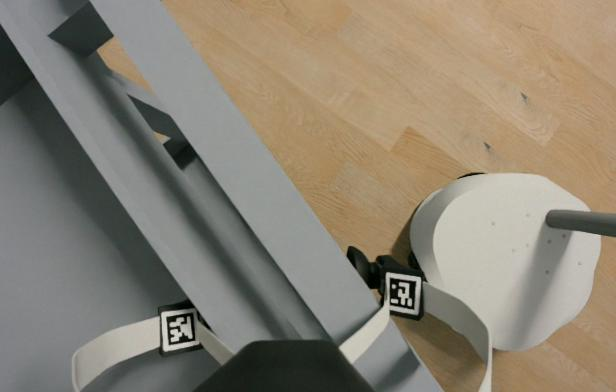

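{"method": "move", "body": {
  "blocking": false,
  "r2": {"joints":{"gripper_m":0.075}}
}}

{"method": "wait", "body": {
  "seconds": 1.3
}}

{"method": "move", "body": {
  "blocking": false,
  "r2": {"base":{"translate_m":-0.68,"strafe_m":0.42},"pace":"slow"}
}}

{"method": "wait", "body": {
  "seconds": 10,
  "cameras": ["r2_head_camera","r1_head_camera","r2_wrist_camera"]
}}

Scene clock: 1207.27 s.
move: r2 moving
r1: as last shown
r1.base_tilt: forward=-1.6 right=+1.3
r1.lidar_m: 1.72 3.43 2.40 2.35 0.25 0.33 3.93 1.09 1.22 2.47 2.55 1.68
r1.motor_effort: lift_m=+20(20) arm_m=+4(4) wheel_0=+1(1) wheel_1=-1(1) wheel_2=-2(2)
r1.servo_current: wrist_yaw_rad=52(59) wrist_pitch_rad=39(52) wrist_roll_rad=46(65) gripper_m=46(46)
r1.contact_limits: strafe_m 0.8
r1.wrist_depth_mm: 137 138 - - 387 216 - / 114 139 - - 397 219 - / 117 139 272 - 399 219 168 / 137 160 - - 402 222 160 / - - - - 407 223 160 / 1182 1205 193 1182 187 224 169 / 842 759 768 798 359 193 -
r2.base_odometry: x=-0.200 y=-1.308 heading=-1.560
r2.turned_by_wheels: +0.000
r2.turned_by_imu: +0.000
r2.base_tilt: forward=-0.7 right=+0.1
r2.lidar_m: 0.32 0.29 2.03 2.16 2.73 2.65 2.82 2.79 2.70 2.89 2.07 0.50
r2.base_status: not commanded
r2.joint_positions: lift_m=+0.910 arm_m=+0.280 wrist_yaw_rad=+0.008 wrist_pitch_rad=+1.562 wrist_roll_rad=+1.563 gripper_m=+0.030
r2.joint_status: gripper_m moving
r2.measured_speeds: all 0
r2.motor_effort: lift_m=+17(17) arm_m=-4(4) wheel_0=+9(9) wheel_1=+7(8) wheel_2=+8(9)
r2.servo_current: wrist_yaw_rad=52(72) wrist_pitch_rad=52(59) wrist_roll_rad=52(65) gripper_m=91(98)
r2.contact_limits: lift_m 0.3
r2.hand_pose: x=+0.4541 y=-0.0874 z=+0.7999 quat_wxyz=(+0.506, +0.498, +0.502, -0.494) (m; r2's base frame)
r2.wrist_depth_mm: 191 164 1025 1008 991 1008 991 / 188 219 164 1008 1008 991 1008 / - 198 164 1025 1025 1008 976 / - 180 164 164 1008 - 1008 / - - 191 163 224 - - / - - 183 164 177 - - / - 149 - - 163 1025 991
pictures: none

Scene clock: 1208.23 s.
earlier move: r2 done
r1.base_odometry: x=-1.544 y=+1.803 heading=+2.879
r1.turned_by_wheels: +0.000
r1.turned_by_imu: +0.000
r1.base_tilt: forward=-1.6 right=+1.3
r1.lidar_m: 1.70 3.42 2.39 2.34 0.25 0.31 3.92 1.10 1.26 2.49 2.54 1.67
r1.base_status: not commanded
r1.joint_positions: lift_m=+0.127 arm_m=+0.000 wrist_yaw_rad=+3.091 wrist_pitch_rad=+0.002 wrist_roll_rad=+0.000 gripper_m=+0.056
r1.joint_status: not commanded
r1.measured_speeds: all 0
r1.motor_effort: lift_m=+20(20) arm_m=+4(4) wheel_0=+1(2) wheel_1=-1(1) wheel_2=-2(2)
r1.servo_current: wrist_yaw_rad=46(59) wrist_pitch_rad=39(52) wrist_roll_rad=65(65) gripper_m=39(46)
r1.contact_limits: strafe_m 0.8
r1.hand_pose: x=-0.1128 y=+0.1018 z=+0.3046 quat_wxyz=(+0.025, -0.001, +0.000, +1.000) (m; r1's base frame)
r1.wrist_depth_mm: 136 138 - - 389 217 - / 114 139 - - 394 219 - / 117 139 272 - 399 220 168 / 137 160 - - 407 221 160 / - - - - 410 222 160 / 1229 1205 194 1182 187 222 170 / 842 759 750 798 359 193 -
r2.base_odometry: x=-0.200 y=-1.308 heading=-1.560
r2.turned_by_wheels: +0.000
r2.turned_by_imu: +0.000
r2.base_tilt: forward=-0.7 right=+0.0
r2.lidar_m: 0.31 0.29 2.01 2.12 2.72 2.66 2.84 2.79 2.70 2.88 2.10 0.45
r2.base_status: not commanded
r2.joint_positions: lift_m=+0.911 arm_m=+0.280 wrist_yaw_rad=+0.008 wrist_pitch_rad=+1.568 wrist_roll_rad=+1.563 gripper_m=+0.075
r2.joint_status: all done
r2.measured_speeds: all 0
r2.motor_effort: lift_m=+9(17) arm_m=-4(4) wheel_0=+9(9) wheel_1=+7(8) wheel_2=+9(9)
r2.servo_current: wrist_yaw_rad=59(72) wrist_pitch_rad=46(59) wrist_roll_rad=52(85) gripper_m=46(98)
r2.contact_limits: lift_m 0.3
r2.hand_pose: x=+0.4526 y=-0.0874 z=+0.8006 quat_wxyz=(+0.505, +0.497, +0.503, -0.495) (m; r2's base frame)
r2.wrist_depth_mm: 195 170 1025 1025 1025 1025 1025 / 195 221 169 1025 1025 1025 1025 / - 206 169 1008 1025 1008 1025 / - 185 169 1025 1025 - 1008 / - - 201 169 1008 - - / - 175 190 168 182 - - / - - - - 169 1025 1008
wait: 0.97 of 1.3 s (r2 has come to rest)
pictures: none

Scene clock: 1208.73 s.
move: r2 moving
r1: as last shown
r1.lidar_m: 1.72 3.41 2.42 2.33 0.25 0.32 3.95 1.07 1.22 2.48 2.53 1.68
r1.motor_effort: lift_m=+20(20) arm_m=+4(4) wheel_0=+1(1) wheel_1=-1(1) wheel_2=-2(2)
r1.servo_current: wrist_yaw_rad=46(65) wrist_pitch_rad=33(46) wrist_roll_rad=59(65) gripper_m=39(46)
r1.contact_limits: strafe_m 0.8
r1.wrist_depth_mm: 136 138 - - 387 217 - / 114 139 - - 397 219 - / 117 139 272 - 402 220 167 / 137 160 - - 404 222 160 / - - - - 407 222 160 / 1182 1182 194 1160 188 224 169 / 854 759 759 788 362 192 -
r2.base_odometry: x=-0.193 y=-1.295 heading=-1.559
r2.turned_by_wheels: +0.001
r2.turned_by_imu: +0.001
r2.base_tilt: forward=-0.7 right=+0.1
r2.lidar_m: 0.28 0.30 2.02 2.16 2.71 2.63 2.81 2.80 2.70 2.89 2.10 0.53
r2.base_status: translate_m moving; strafe_m moving
r2.joint_positions: lift_m=+0.911 arm_m=+0.280 wrist_yaw_rad=+0.008 wrist_pitch_rad=+1.568 wrist_roll_rad=+1.563 gripper_m=+0.075
r2.joint_status: not commanded
r2.measured_speeds: translate_m=-0.047 strafe_m=+0.029 rotate_rad=+0.001 lift_m=+0.000 arm_m=+0.000 wrist_yaw_rad=+0.000 wrist_pitch_rad=+0.000 wrist_roll_rad=+0.000
r2.motor_effort: lift_m=+9(9) arm_m=-4(4) wheel_0=-8(8) wheel_1=+7(7) wheel_2=+10(11)
r2.servo_current: wrist_yaw_rad=59(65) wrist_pitch_rad=39(46) wrist_roll_rad=59(65) gripper_m=46(59)
r2.contact_limits: lift_m 0.3
r2.hand_pose: x=+0.4526 y=-0.0874 z=+0.8006 quat_wxyz=(+0.505, +0.497, +0.503, -0.495) (m; r2's base frame)
r2.wrist_depth_mm: 198 170 1025 1025 1008 991 1008 / 195 217 169 1025 1025 1008 991 / - 213 169 1025 1025 991 1008 / - 185 169 1025 1025 - 991 / - - 200 168 1008 - - / - 178 188 167 181 - - / - - - - 167 1008 1025
pictures: none

Scene clock: 1217.40 s.
earlier move: r2 done
r1.base_odometry: x=-1.544 y=+1.803 heading=+2.879
r1.turned_by_wheels: +0.000
r1.turned_by_imu: -0.001
r1.base_tilt: forward=-1.6 right=+1.3
r1.lidar_m: 2.00 3.43 2.39 2.35 0.25 0.31 3.94 1.08 1.23 2.47 2.52 2.07
r1.base_status: not commanded
r1.joint_positions: lift_m=+0.127 arm_m=+0.000 wrist_yaw_rad=+3.091 wrist_pitch_rad=+0.002 wrist_roll_rad=+0.000 gripper_m=+0.056
r1.joint_status: not commanded
r1.measured_speeds: all 0
r1.motor_effort: lift_m=+20(20) arm_m=+4(4) wheel_0=+1(2) wheel_1=-1(1) wheel_2=-2(2)
r1.servo_current: wrist_yaw_rad=72(78) wrist_pitch_rad=39(52) wrist_roll_rad=39(72) gripper_m=33(52)
r1.contact_limits: strafe_m 0.8
r1.hand_pose: x=-0.1128 y=+0.1018 z=+0.3046 quat_wxyz=(+0.025, -0.001, +0.000, +1.000) (m; r1's base frame)
r1.wrist_depth_mm: 136 138 - - 387 216 - / 114 139 - - 394 217 - / 117 139 272 - 399 220 167 / 137 160 - - 404 222 160 / - - - - 410 223 160 / 1205 1205 194 1182 187 223 169 / 854 768 759 798 362 192 -
r2.base_odometry: x=+0.213 y=-0.623 heading=-1.561
r2.turned_by_wheels: -0.001
r2.turned_by_imu: -0.005
r2.base_tilt: forward=-0.7 right=+0.1
r2.lidar_m: 0.48 2.11 2.02 2.18 1.91 1.86 2.00 2.75 2.67 2.84 3.01 0.36
r2.base_status: done
r2.joint_positions: lift_m=+0.911 arm_m=+0.280 wrist_yaw_rad=-0.005 wrist_pitch_rad=+1.565 wrist_roll_rad=+1.575 gripper_m=+0.075
r2.joint_status: not commanded
r2.measured_speeds: all 0
r2.motor_effort: lift_m=+9(9) arm_m=-4(4) wheel_0=-10(15) wheel_1=+3(7) wheel_2=+1(13)
r2.servo_current: wrist_yaw_rad=59(72) wrist_pitch_rad=39(52) wrist_roll_rad=46(72) gripper_m=52(59)
r2.contact_limits: lift_m 0.3
r2.hand_pose: x=+0.4523 y=-0.0874 z=+0.8006 quat_wxyz=(+0.499, +0.504, +0.496, -0.501) (m; r2's base frame)
r2.wrist_depth_mm: - - - - - 190 991 / - - - - - 196 164 / - - - - 1025 165 991 / - - - - 1025 166 788 / - - 202 1025 167 - - / - 168 191 1025 167 - - / - - 1042 - 1008 1008 1008
wait: 8.67 of 10 s (r2 has come to rest)
pictures: r1_head_camera, r2_head_camera, r2_wrist_camera
Images, in order (width x height): r1_head_camera 420x560, r2_head_camera 420x560, r2_wrist_camera 616x392.

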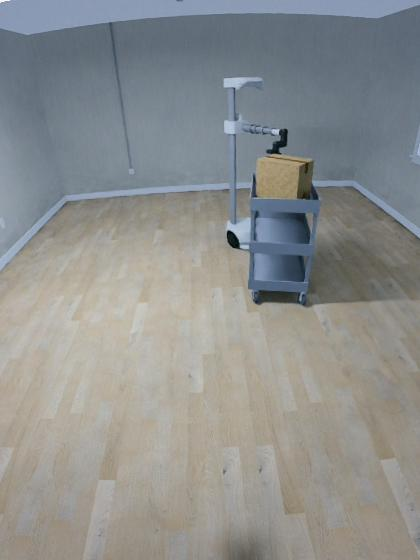

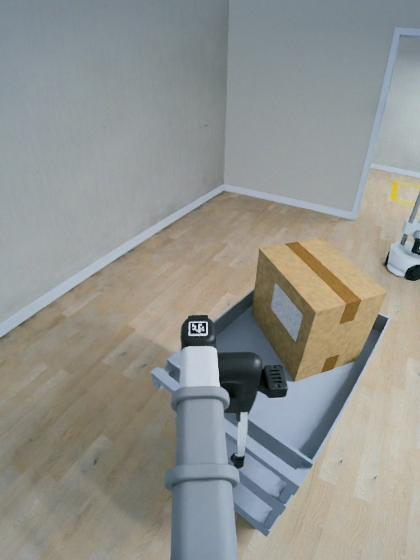

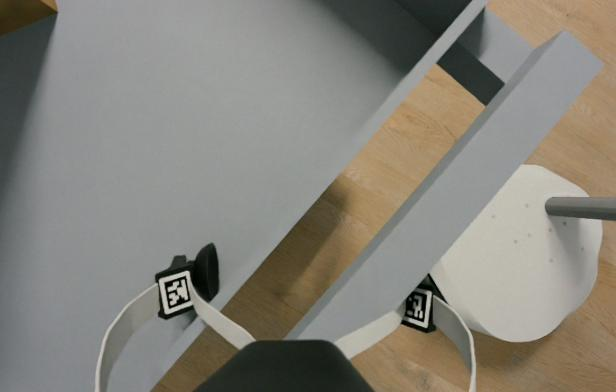

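{"method": "move", "body": {
  "blocking": false,
  "r2": {"joints":{"gripper_m":0.141,"lift_m":1.0}}
}}

{"method": "wait", "body": {
  "seconds": 1.2
}}

{"method": "move", "body": {
  "blocking": false,
  "r2": {"base":{"translate_m":0.166,"strafe_m":0.274}}
}}

{"method": "wait", "body": {
  "seconds": 3
}}

{"method": "wait", "body": {
  "seconds": 0.3
}}

{"method": "move", "body": {
  "blocking": false,
  "r2": {"base":{"rotate_rad":-0.7}}
}}

{"method": "wait", "body": {
  "seconds": 3,
  "cameras": ["r2_head_camera","r1_head_camera","r2_wrist_camera"]
}}

Scene clock: 1236.53 s.
move: r2 moving
r1: as last shown
r1.turned_by_imu: +0.000
r1.lidar_m: 2.01 3.44 2.41 2.35 0.25 0.30 3.93 1.09 1.22 2.48 2.53 2.04
r1.servo_current: wrist_yaw_rad=39(52) wrist_pitch_rad=39(46) wrist_roll_rad=33(52) gripper_m=39(46)
r1.contact_limits: strafe_m 0.8
r1.wrist_depth_mm: 136 138 - - 389 217 - / 114 139 - - 397 219 - / 117 140 271 - 397 219 168 / 137 160 - - 407 221 159 / - - - - 410 222 160 / 1205 1205 193 1205 187 223 169 / 854 759 768 809 359 193 -
r2.base_odometry: x=+0.213 y=-0.623 heading=-1.560
r2.turned_by_wheels: +0.000
r2.turned_by_imu: +0.001
r2.base_tilt: forward=-0.6 right=+0.1
r2.lidar_m: 0.46 2.09 2.01 2.19 1.91 1.86 1.97 2.75 2.68 2.85 3.04 0.36
r2.base_status: not commanded
r2.joint_positions: lift_m=+0.947 arm_m=+0.280 wrist_yaw_rad=-0.005 wrist_pitch_rad=+1.566 wrist_roll_rad=+1.575 gripper_m=+0.093
r2.joint_status: lift_m moving; gripper_m moving
r2.measured_speeds: translate_m=+0.000 strafe_m=+0.001 rotate_rad=+0.002 lift_m=+0.140 arm_m=+0.000 wrist_yaw_rad=+0.000 wrist_pitch_rad=+0.008 wrist_roll_rad=+0.000
r2.motor_effort: lift_m=+23(23) arm_m=-4(4) wheel_0=-9(11) wheel_1=+3(3) wheel_2=+1(1)
r2.servo_current: wrist_yaw_rad=52(65) wrist_pitch_rad=46(52) wrist_roll_rad=46(59) gripper_m=111(111)
r2.hand_pose: x=+0.4519 y=-0.0874 z=+0.8371 quat_wxyz=(+0.499, +0.503, +0.497, -0.501) (m; r2's base frame)
r2.wrist_depth_mm: 256 - - - 246 213 1025 / - - - - - 214 189 / - - - - 1042 190 1025 / - - - - 1060 190 1060 / - - 200 1060 191 - - / - - 193 211 191 - 1042 / - - 1060 - 1060 1025 1042
pictures: none

Scene clock: 1237.70 s.
earlier move: r2 done
r1.base_odometry: x=-1.544 y=+1.803 heading=+2.879
r1.turned_by_wheels: +0.000
r1.turned_by_imu: +0.000
r1.base_tilt: forward=-1.6 right=+1.2
r1.lidar_m: 2.01 3.41 2.39 2.34 0.25 0.31 3.93 1.10 1.24 2.47 2.53 2.05
r1.base_status: not commanded
r1.joint_positions: lift_m=+0.127 arm_m=+0.000 wrist_yaw_rad=+3.091 wrist_pitch_rad=+0.002 wrist_roll_rad=+0.000 gripper_m=+0.056
r1.joint_status: not commanded
r1.measured_speeds: all 0
r1.motor_effort: lift_m=+20(20) arm_m=+4(4) wheel_0=+1(2) wheel_1=-1(1) wheel_2=-2(2)
r1.servo_current: wrist_yaw_rad=26(72) wrist_pitch_rad=39(46) wrist_roll_rad=85(85) gripper_m=39(46)
r1.contact_limits: strafe_m 0.8
r1.hand_pose: x=-0.1128 y=+0.1018 z=+0.3046 quat_wxyz=(+0.025, -0.001, +0.000, +1.000) (m; r1's base frame)
r1.wrist_depth_mm: 136 139 - - 387 217 - / 114 139 - - 394 219 - / 117 139 271 - 402 220 167 / 137 160 - - 404 223 160 / - - - - 410 224 160 / 1229 1205 193 1205 188 223 170 / 854 759 750 798 362 192 -
r2.base_odometry: x=+0.213 y=-0.623 heading=-1.560
r2.turned_by_wheels: +0.000
r2.turned_by_imu: +0.001
r2.base_tilt: forward=-0.6 right=+0.1
r2.lidar_m: 0.40 2.13 2.02 2.19 1.92 1.85 1.97 2.78 2.66 2.85 3.03 0.33
r2.base_status: not commanded
r2.joint_positions: lift_m=+1.000 arm_m=+0.280 wrist_yaw_rad=-0.003 wrist_pitch_rad=+1.568 wrist_roll_rad=+1.572 gripper_m=+0.141
r2.joint_status: all done
r2.measured_speeds: all 0
r2.motor_effort: lift_m=+21(29) arm_m=-4(4) wheel_0=-3(11) wheel_1=+3(3) wheel_2=+1(1)
r2.servo_current: wrist_yaw_rad=52(65) wrist_pitch_rad=46(52) wrist_roll_rad=39(65) gripper_m=52(111)
r2.hand_pose: x=+0.4515 y=-0.0874 z=+0.8896 quat_wxyz=(+0.500, +0.502, +0.498, -0.500) (m; r2's base frame)
r2.wrist_depth_mm: 273 309 - - 272 1098 1098 / 317 - - - 286 1098 1098 / - - - - 1098 250 1098 / - - - - 252 - 1098 / - - - 1118 252 - 1098 / - 190 252 252 253 189 1138 / - - 1098 - 1098 1118 1098
wait: 1.17 of 1.2 s (r2 has come to rest)
pictures: none

Scene clock: 1238.20 s.
move: r2 moving
r1: as last shown
r1.base_tilt: forward=-1.6 right=+1.3
r1.lidar_m: 2.02 3.44 2.40 2.33 0.25 0.30 3.91 1.09 1.22 2.48 2.54 2.07
r1.servo_current: wrist_yaw_rad=52(59) wrist_pitch_rad=39(46) wrist_roll_rad=39(59) gripper_m=46(46)
r1.contact_limits: strafe_m 0.8
r1.wrist_depth_mm: 136 138 - - 389 216 - / 114 139 - - 399 218 - / 117 140 271 - 402 220 168 / 137 160 - - 407 224 160 / - - - - 407 223 160 / 1205 1182 194 1205 187 224 169 / 854 759 750 798 359 193 -
r2.base_odometry: x=+0.240 y=-0.639 heading=-1.560
r2.turned_by_wheels: +0.000
r2.turned_by_imu: +0.000
r2.base_tilt: forward=-0.7 right=+0.1
r2.lidar_m: 0.42 2.09 2.00 2.16 1.92 1.85 1.99 2.78 2.71 2.88 2.98 0.34
r2.base_status: translate_m moving; strafe_m moving
r2.joint_positions: lift_m=+1.000 arm_m=+0.280 wrist_yaw_rad=-0.003 wrist_pitch_rad=+1.568 wrist_roll_rad=+1.572 gripper_m=+0.141
r2.joint_status: not commanded
r2.measured_speeds: translate_m=+0.062 strafe_m=+0.104 rotate_rad=+0.005 lift_m=+0.000 arm_m=+0.000 wrist_yaw_rad=+0.000 wrist_pitch_rad=+0.000 wrist_roll_rad=+0.000
r2.motor_effort: lift_m=+21(21) arm_m=-4(4) wheel_0=-7(11) wheel_1=+11(11) wheel_2=-8(9)
r2.servo_current: wrist_yaw_rad=52(59) wrist_pitch_rad=46(46) wrist_roll_rad=46(52) gripper_m=52(52)
r2.hand_pose: x=+0.4515 y=-0.0874 z=+0.8896 quat_wxyz=(+0.500, +0.502, +0.498, -0.500) (m; r2's base frame)
r2.wrist_depth_mm: 291 312 - - 294 1098 1118 / - - - - - 273 1098 / - - - - 1118 250 1118 / - - - 1098 252 - 1098 / - - - 1118 252 - 1098 / - 189 253 252 1118 189 1118 / 320 - 1098 - 1098 1098 1098
pictures: none

Scene clock: 1240.27 s.
earlier move: r2 done
r1.base_odometry: x=-1.544 y=+1.803 heading=+2.879
r1.turned_by_wheels: +0.000
r1.turned_by_imu: +0.000
r1.base_tilt: forward=-1.6 right=+1.3
r1.lidar_m: 2.02 3.42 2.42 2.35 0.25 0.31 3.90 1.06 1.24 2.49 2.52 2.05
r1.base_status: not commanded
r1.joint_positions: lift_m=+0.127 arm_m=+0.000 wrist_yaw_rad=+3.091 wrist_pitch_rad=+0.002 wrist_roll_rad=+0.000 gripper_m=+0.056
r1.joint_status: not commanded
r1.measured_speeds: all 0
r1.motor_effort: lift_m=+20(20) arm_m=+4(4) wheel_0=+1(2) wheel_1=-1(1) wheel_2=-2(2)
r1.servo_current: wrist_yaw_rad=52(65) wrist_pitch_rad=39(52) wrist_roll_rad=33(65) gripper_m=46(52)
r1.contact_limits: strafe_m 0.8
r1.hand_pose: x=-0.1128 y=+0.1018 z=+0.3046 quat_wxyz=(+0.025, -0.001, +0.000, +1.000) (m; r1's base frame)
r1.wrist_depth_mm: 136 138 - - 387 217 - / 114 139 - - 394 218 - / 117 139 273 - 402 220 167 / 137 160 - - 407 223 159 / - - - - 410 223 160 / 1255 1205 193 1205 187 222 170 / 854 750 759 798 362 192 -
r2.base_odometry: x=+0.488 y=-0.786 heading=-1.561
r2.turned_by_wheels: +0.000
r2.turned_by_imu: +0.000
r2.base_tilt: forward=-0.7 right=+0.0
r2.lidar_m: 2.34 1.76 1.70 1.83 1.89 1.84 1.95 2.81 3.00 3.16 0.37 0.38
r2.base_status: done
r2.joint_positions: lift_m=+1.000 arm_m=+0.280 wrist_yaw_rad=-0.003 wrist_pitch_rad=+1.568 wrist_roll_rad=+1.572 gripper_m=+0.141
r2.joint_status: not commanded
r2.measured_speeds: all 0
r2.motor_effort: lift_m=+21(21) arm_m=-4(4) wheel_0=-3(11) wheel_1=+1(12) wheel_2=-5(11)
r2.servo_current: wrist_yaw_rad=46(59) wrist_pitch_rad=46(46) wrist_roll_rad=39(59) gripper_m=46(59)
r2.hand_pose: x=+0.4515 y=-0.0874 z=+0.8896 quat_wxyz=(+0.500, +0.502, +0.498, -0.500) (m; r2's base frame)
r2.wrist_depth_mm: 1098 1098 - - 255 1098 1098 / 1118 1098 - 267 251 1098 1098 / 1118 1118 1098 272 1098 1118 1098 / 1098 1118 1098 1098 1098 - 1098 / 1118 1118 1118 1118 1118 - 1098 / 1098 1118 1118 1118 1098 188 1118 / 1118 1118 1118 - 1118 1118 1118
wait: 2.07 of 3 s (r2 has come to rest)
pictures: none

Scene clock: 1240.57 s.
r1.base_odometry: x=-1.544 y=+1.803 heading=+2.879
r1.turned_by_wheels: +0.000
r1.turned_by_imu: +0.000
r1.base_tilt: forward=-1.6 right=+1.3
r1.lidar_m: 2.01 3.44 2.40 2.33 0.25 0.30 3.91 1.09 1.25 2.47 2.53 2.05
r1.base_status: not commanded
r1.joint_positions: lift_m=+0.127 arm_m=+0.000 wrist_yaw_rad=+3.091 wrist_pitch_rad=+0.002 wrist_roll_rad=+0.000 gripper_m=+0.056
r1.joint_status: not commanded
r1.measured_speeds: all 0
r1.motor_effort: lift_m=+20(20) arm_m=+4(4) wheel_0=+2(2) wheel_1=-1(1) wheel_2=-2(2)
r1.servo_current: wrist_yaw_rad=52(65) wrist_pitch_rad=46(52) wrist_roll_rad=52(65) gripper_m=46(52)
r1.contact_limits: strafe_m 0.8
r1.hand_pose: x=-0.1128 y=+0.1018 z=+0.3046 quat_wxyz=(+0.025, -0.001, +0.000, +1.000) (m; r1's base frame)
r1.wrist_depth_mm: 136 138 - - 389 217 - / 114 139 - - 397 218 - / 117 139 272 - 402 220 167 / 137 160 - - 404 223 160 / - - - - 407 222 160 / 1182 1182 194 1205 187 223 170 / 842 759 759 809 359 192 -
r2.base_odometry: x=+0.488 y=-0.786 heading=-1.561
r2.turned_by_wheels: +0.000
r2.turned_by_imu: +0.000
r2.base_tilt: forward=-0.7 right=+0.0
r2.lidar_m: 2.37 1.74 1.70 1.85 1.92 1.86 1.97 2.81 3.01 3.19 0.39 0.39
r2.base_status: done
r2.joint_positions: lift_m=+1.000 arm_m=+0.280 wrist_yaw_rad=-0.003 wrist_pitch_rad=+1.568 wrist_roll_rad=+1.572 gripper_m=+0.141
r2.joint_status: not commanded
r2.measured_speeds: all 0
r2.motor_effort: lift_m=+21(21) arm_m=-4(4) wheel_0=-3(11) wheel_1=+1(12) wheel_2=-5(11)
r2.servo_current: wrist_yaw_rad=52(59) wrist_pitch_rad=39(46) wrist_roll_rad=46(59) gripper_m=52(59)
r2.hand_pose: x=+0.4515 y=-0.0874 z=+0.8896 quat_wxyz=(+0.500, +0.502, +0.498, -0.500) (m; r2's base frame)
r2.wrist_depth_mm: 1098 1118 - - 255 1098 1118 / 1118 1118 - 266 250 1098 1098 / 1118 1098 1098 272 1098 1098 1098 / 1118 1138 1118 1118 1098 - 1098 / 1118 1118 1118 1118 1118 - 1098 / 1118 1138 1118 1098 1098 189 1118 / 1098 1138 1118 - 1138 1098 1118
wait: 0.30 s; at rest by 0.27 s
pictures: none

Scene clock: 1241.07 s.
move: r2 moving
r1: as last shown
r1.base_tilt: forward=-1.6 right=+1.2
r1.lidar_m: 2.02 3.43 2.38 2.35 0.25 0.31 3.97 1.08 1.20 2.47 2.55 2.05
r1.motor_effort: lift_m=+20(20) arm_m=+4(4) wheel_0=+1(2) wheel_1=-1(1) wheel_2=-2(2)
r1.servo_current: wrist_yaw_rad=52(65) wrist_pitch_rad=46(46) wrist_roll_rad=72(72) gripper_m=46(46)
r1.contact_limits: strafe_m 0.8
r1.wrist_depth_mm: 136 138 - - 392 217 - / 114 139 - - 397 217 - / 117 140 273 - 402 219 168 / 137 160 - - 407 222 160 / - - - - 413 223 160 / 1205 1205 194 1160 188 223 169 / 854 768 759 798 362 192 -
r2.base_odometry: x=+0.488 y=-0.786 heading=-1.761
r2.turned_by_wheels: -0.200
r2.turned_by_imu: -0.195
r2.base_tilt: forward=-0.7 right=+0.1
r2.lidar_m: 0.42 1.91 1.70 1.72 2.02 1.86 1.88 2.30 2.99 3.03 0.43 0.39
r2.base_status: rotate_rad moving
r2.joint_positions: lift_m=+1.000 arm_m=+0.280 wrist_yaw_rad=-0.003 wrist_pitch_rad=+1.568 wrist_roll_rad=+1.572 gripper_m=+0.141
r2.joint_status: not commanded
r2.measured_speeds: translate_m=+0.000 strafe_m=-0.001 rotate_rad=-0.777 lift_m=+0.000 arm_m=+0.000 wrist_yaw_rad=+0.000 wrist_pitch_rad=+0.000 wrist_roll_rad=+0.000
r2.motor_effort: lift_m=+21(21) arm_m=-4(4) wheel_0=+8(8) wheel_1=+9(9) wheel_2=+9(10)
r2.servo_current: wrist_yaw_rad=46(52) wrist_pitch_rad=46(46) wrist_roll_rad=59(59) gripper_m=52(52)
r2.hand_pose: x=+0.4515 y=-0.0874 z=+0.8896 quat_wxyz=(+0.500, +0.502, +0.498, -0.500) (m; r2's base frame)
r2.wrist_depth_mm: - - - - 334 1098 1098 / - - - 264 251 1078 1098 / 291 - - 574 250 1078 1098 / 1098 301 - 340 1098 - 1078 / 1098 1118 278 252 1098 - 1078 / 1118 1118 1118 252 1098 188 1098 / 1118 1118 1118 - 1098 1098 1118
pictures: none

Scene clock: 1242.20 s.
earlier move: r2 done
r1.base_odometry: x=-1.544 y=+1.803 heading=+2.879
r1.turned_by_wheels: +0.000
r1.turned_by_imu: +0.000
r1.base_tilt: forward=-1.6 right=+1.3
r1.lidar_m: 2.01 3.42 2.42 2.33 0.25 0.32 3.92 1.08 1.25 2.49 2.53 2.05
r1.base_status: not commanded
r1.joint_positions: lift_m=+0.127 arm_m=+0.000 wrist_yaw_rad=+3.091 wrist_pitch_rad=+0.002 wrist_roll_rad=+0.000 gripper_m=+0.056
r1.joint_status: not commanded
r1.measured_speeds: all 0
r1.motor_effort: lift_m=+20(20) arm_m=+4(4) wheel_0=+1(2) wheel_1=-1(1) wheel_2=-2(2)
r1.servo_current: wrist_yaw_rad=59(65) wrist_pitch_rad=46(46) wrist_roll_rad=52(72) gripper_m=39(46)
r1.contact_limits: strafe_m 0.8
r1.hand_pose: x=-0.1128 y=+0.1018 z=+0.3046 quat_wxyz=(+0.025, -0.001, +0.000, +1.000) (m; r1's base frame)
r1.wrist_depth_mm: 137 138 - - 389 216 - / 114 139 - - 397 219 - / 117 139 271 - 399 220 167 / 137 160 - - 407 223 159 / - - - - 410 223 160 / 1205 1205 193 1205 187 223 169 / 854 750 750 798 362 193 -
r2.base_odometry: x=+0.488 y=-0.786 heading=-2.260
r2.turned_by_wheels: -0.499
r2.turned_by_imu: -0.486
r2.base_tilt: forward=-0.7 right=+0.0
r2.lidar_m: 0.40 0.44 1.91 1.71 1.71 2.01 1.85 1.89 2.37 3.00 3.05 0.41
r2.base_status: done
r2.joint_positions: lift_m=+1.000 arm_m=+0.280 wrist_yaw_rad=-0.003 wrist_pitch_rad=+1.568 wrist_roll_rad=+1.572 gripper_m=+0.141
r2.joint_status: not commanded
r2.measured_speeds: all 0
r2.motor_effort: lift_m=+21(21) arm_m=-4(4) wheel_0=+4(11) wheel_1=+3(10) wheel_2=+4(10)
r2.servo_current: wrist_yaw_rad=46(59) wrist_pitch_rad=33(46) wrist_roll_rad=46(59) gripper_m=52(59)
r2.hand_pose: x=+0.4516 y=-0.0874 z=+0.8896 quat_wxyz=(+0.500, +0.502, +0.498, -0.500) (m; r2's base frame)
r2.wrist_depth_mm: 307 303 278 274 1118 1078 1098 / - - - 271 1118 1098 1118 / - - - 304 1098 1098 1098 / 322 - - 253 1098 - 1098 / - - - 257 1098 - 1098 / - 189 177 252 1098 188 1118 / - - - - 1118 1118 1118
wait: 1.13 of 3 s (r2 has come to rest)
pictures: r1_head_camera, r2_head_camera, r2_wrist_camera
Images, in order (width x height): r1_head_camera 420x560, r2_head_camera 420x560, r2_wrist_camera 616x392.

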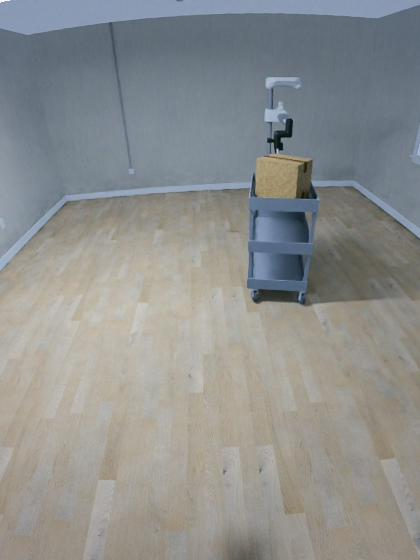

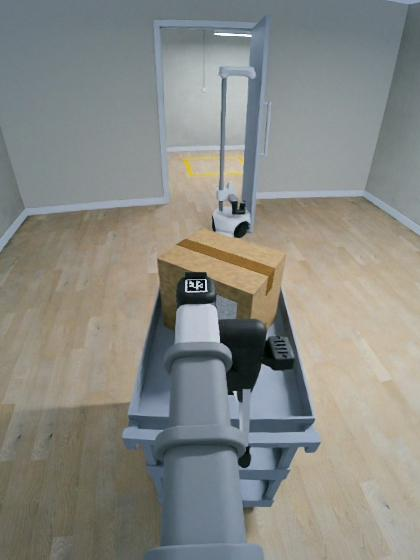

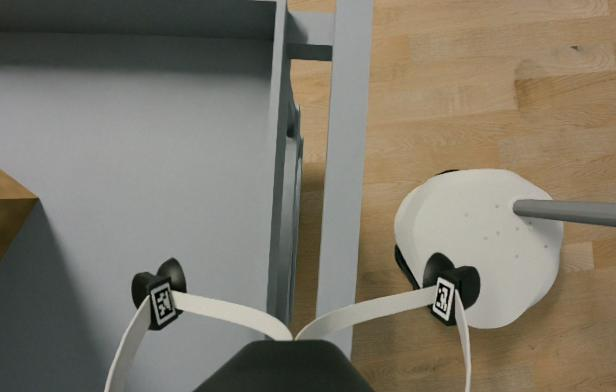

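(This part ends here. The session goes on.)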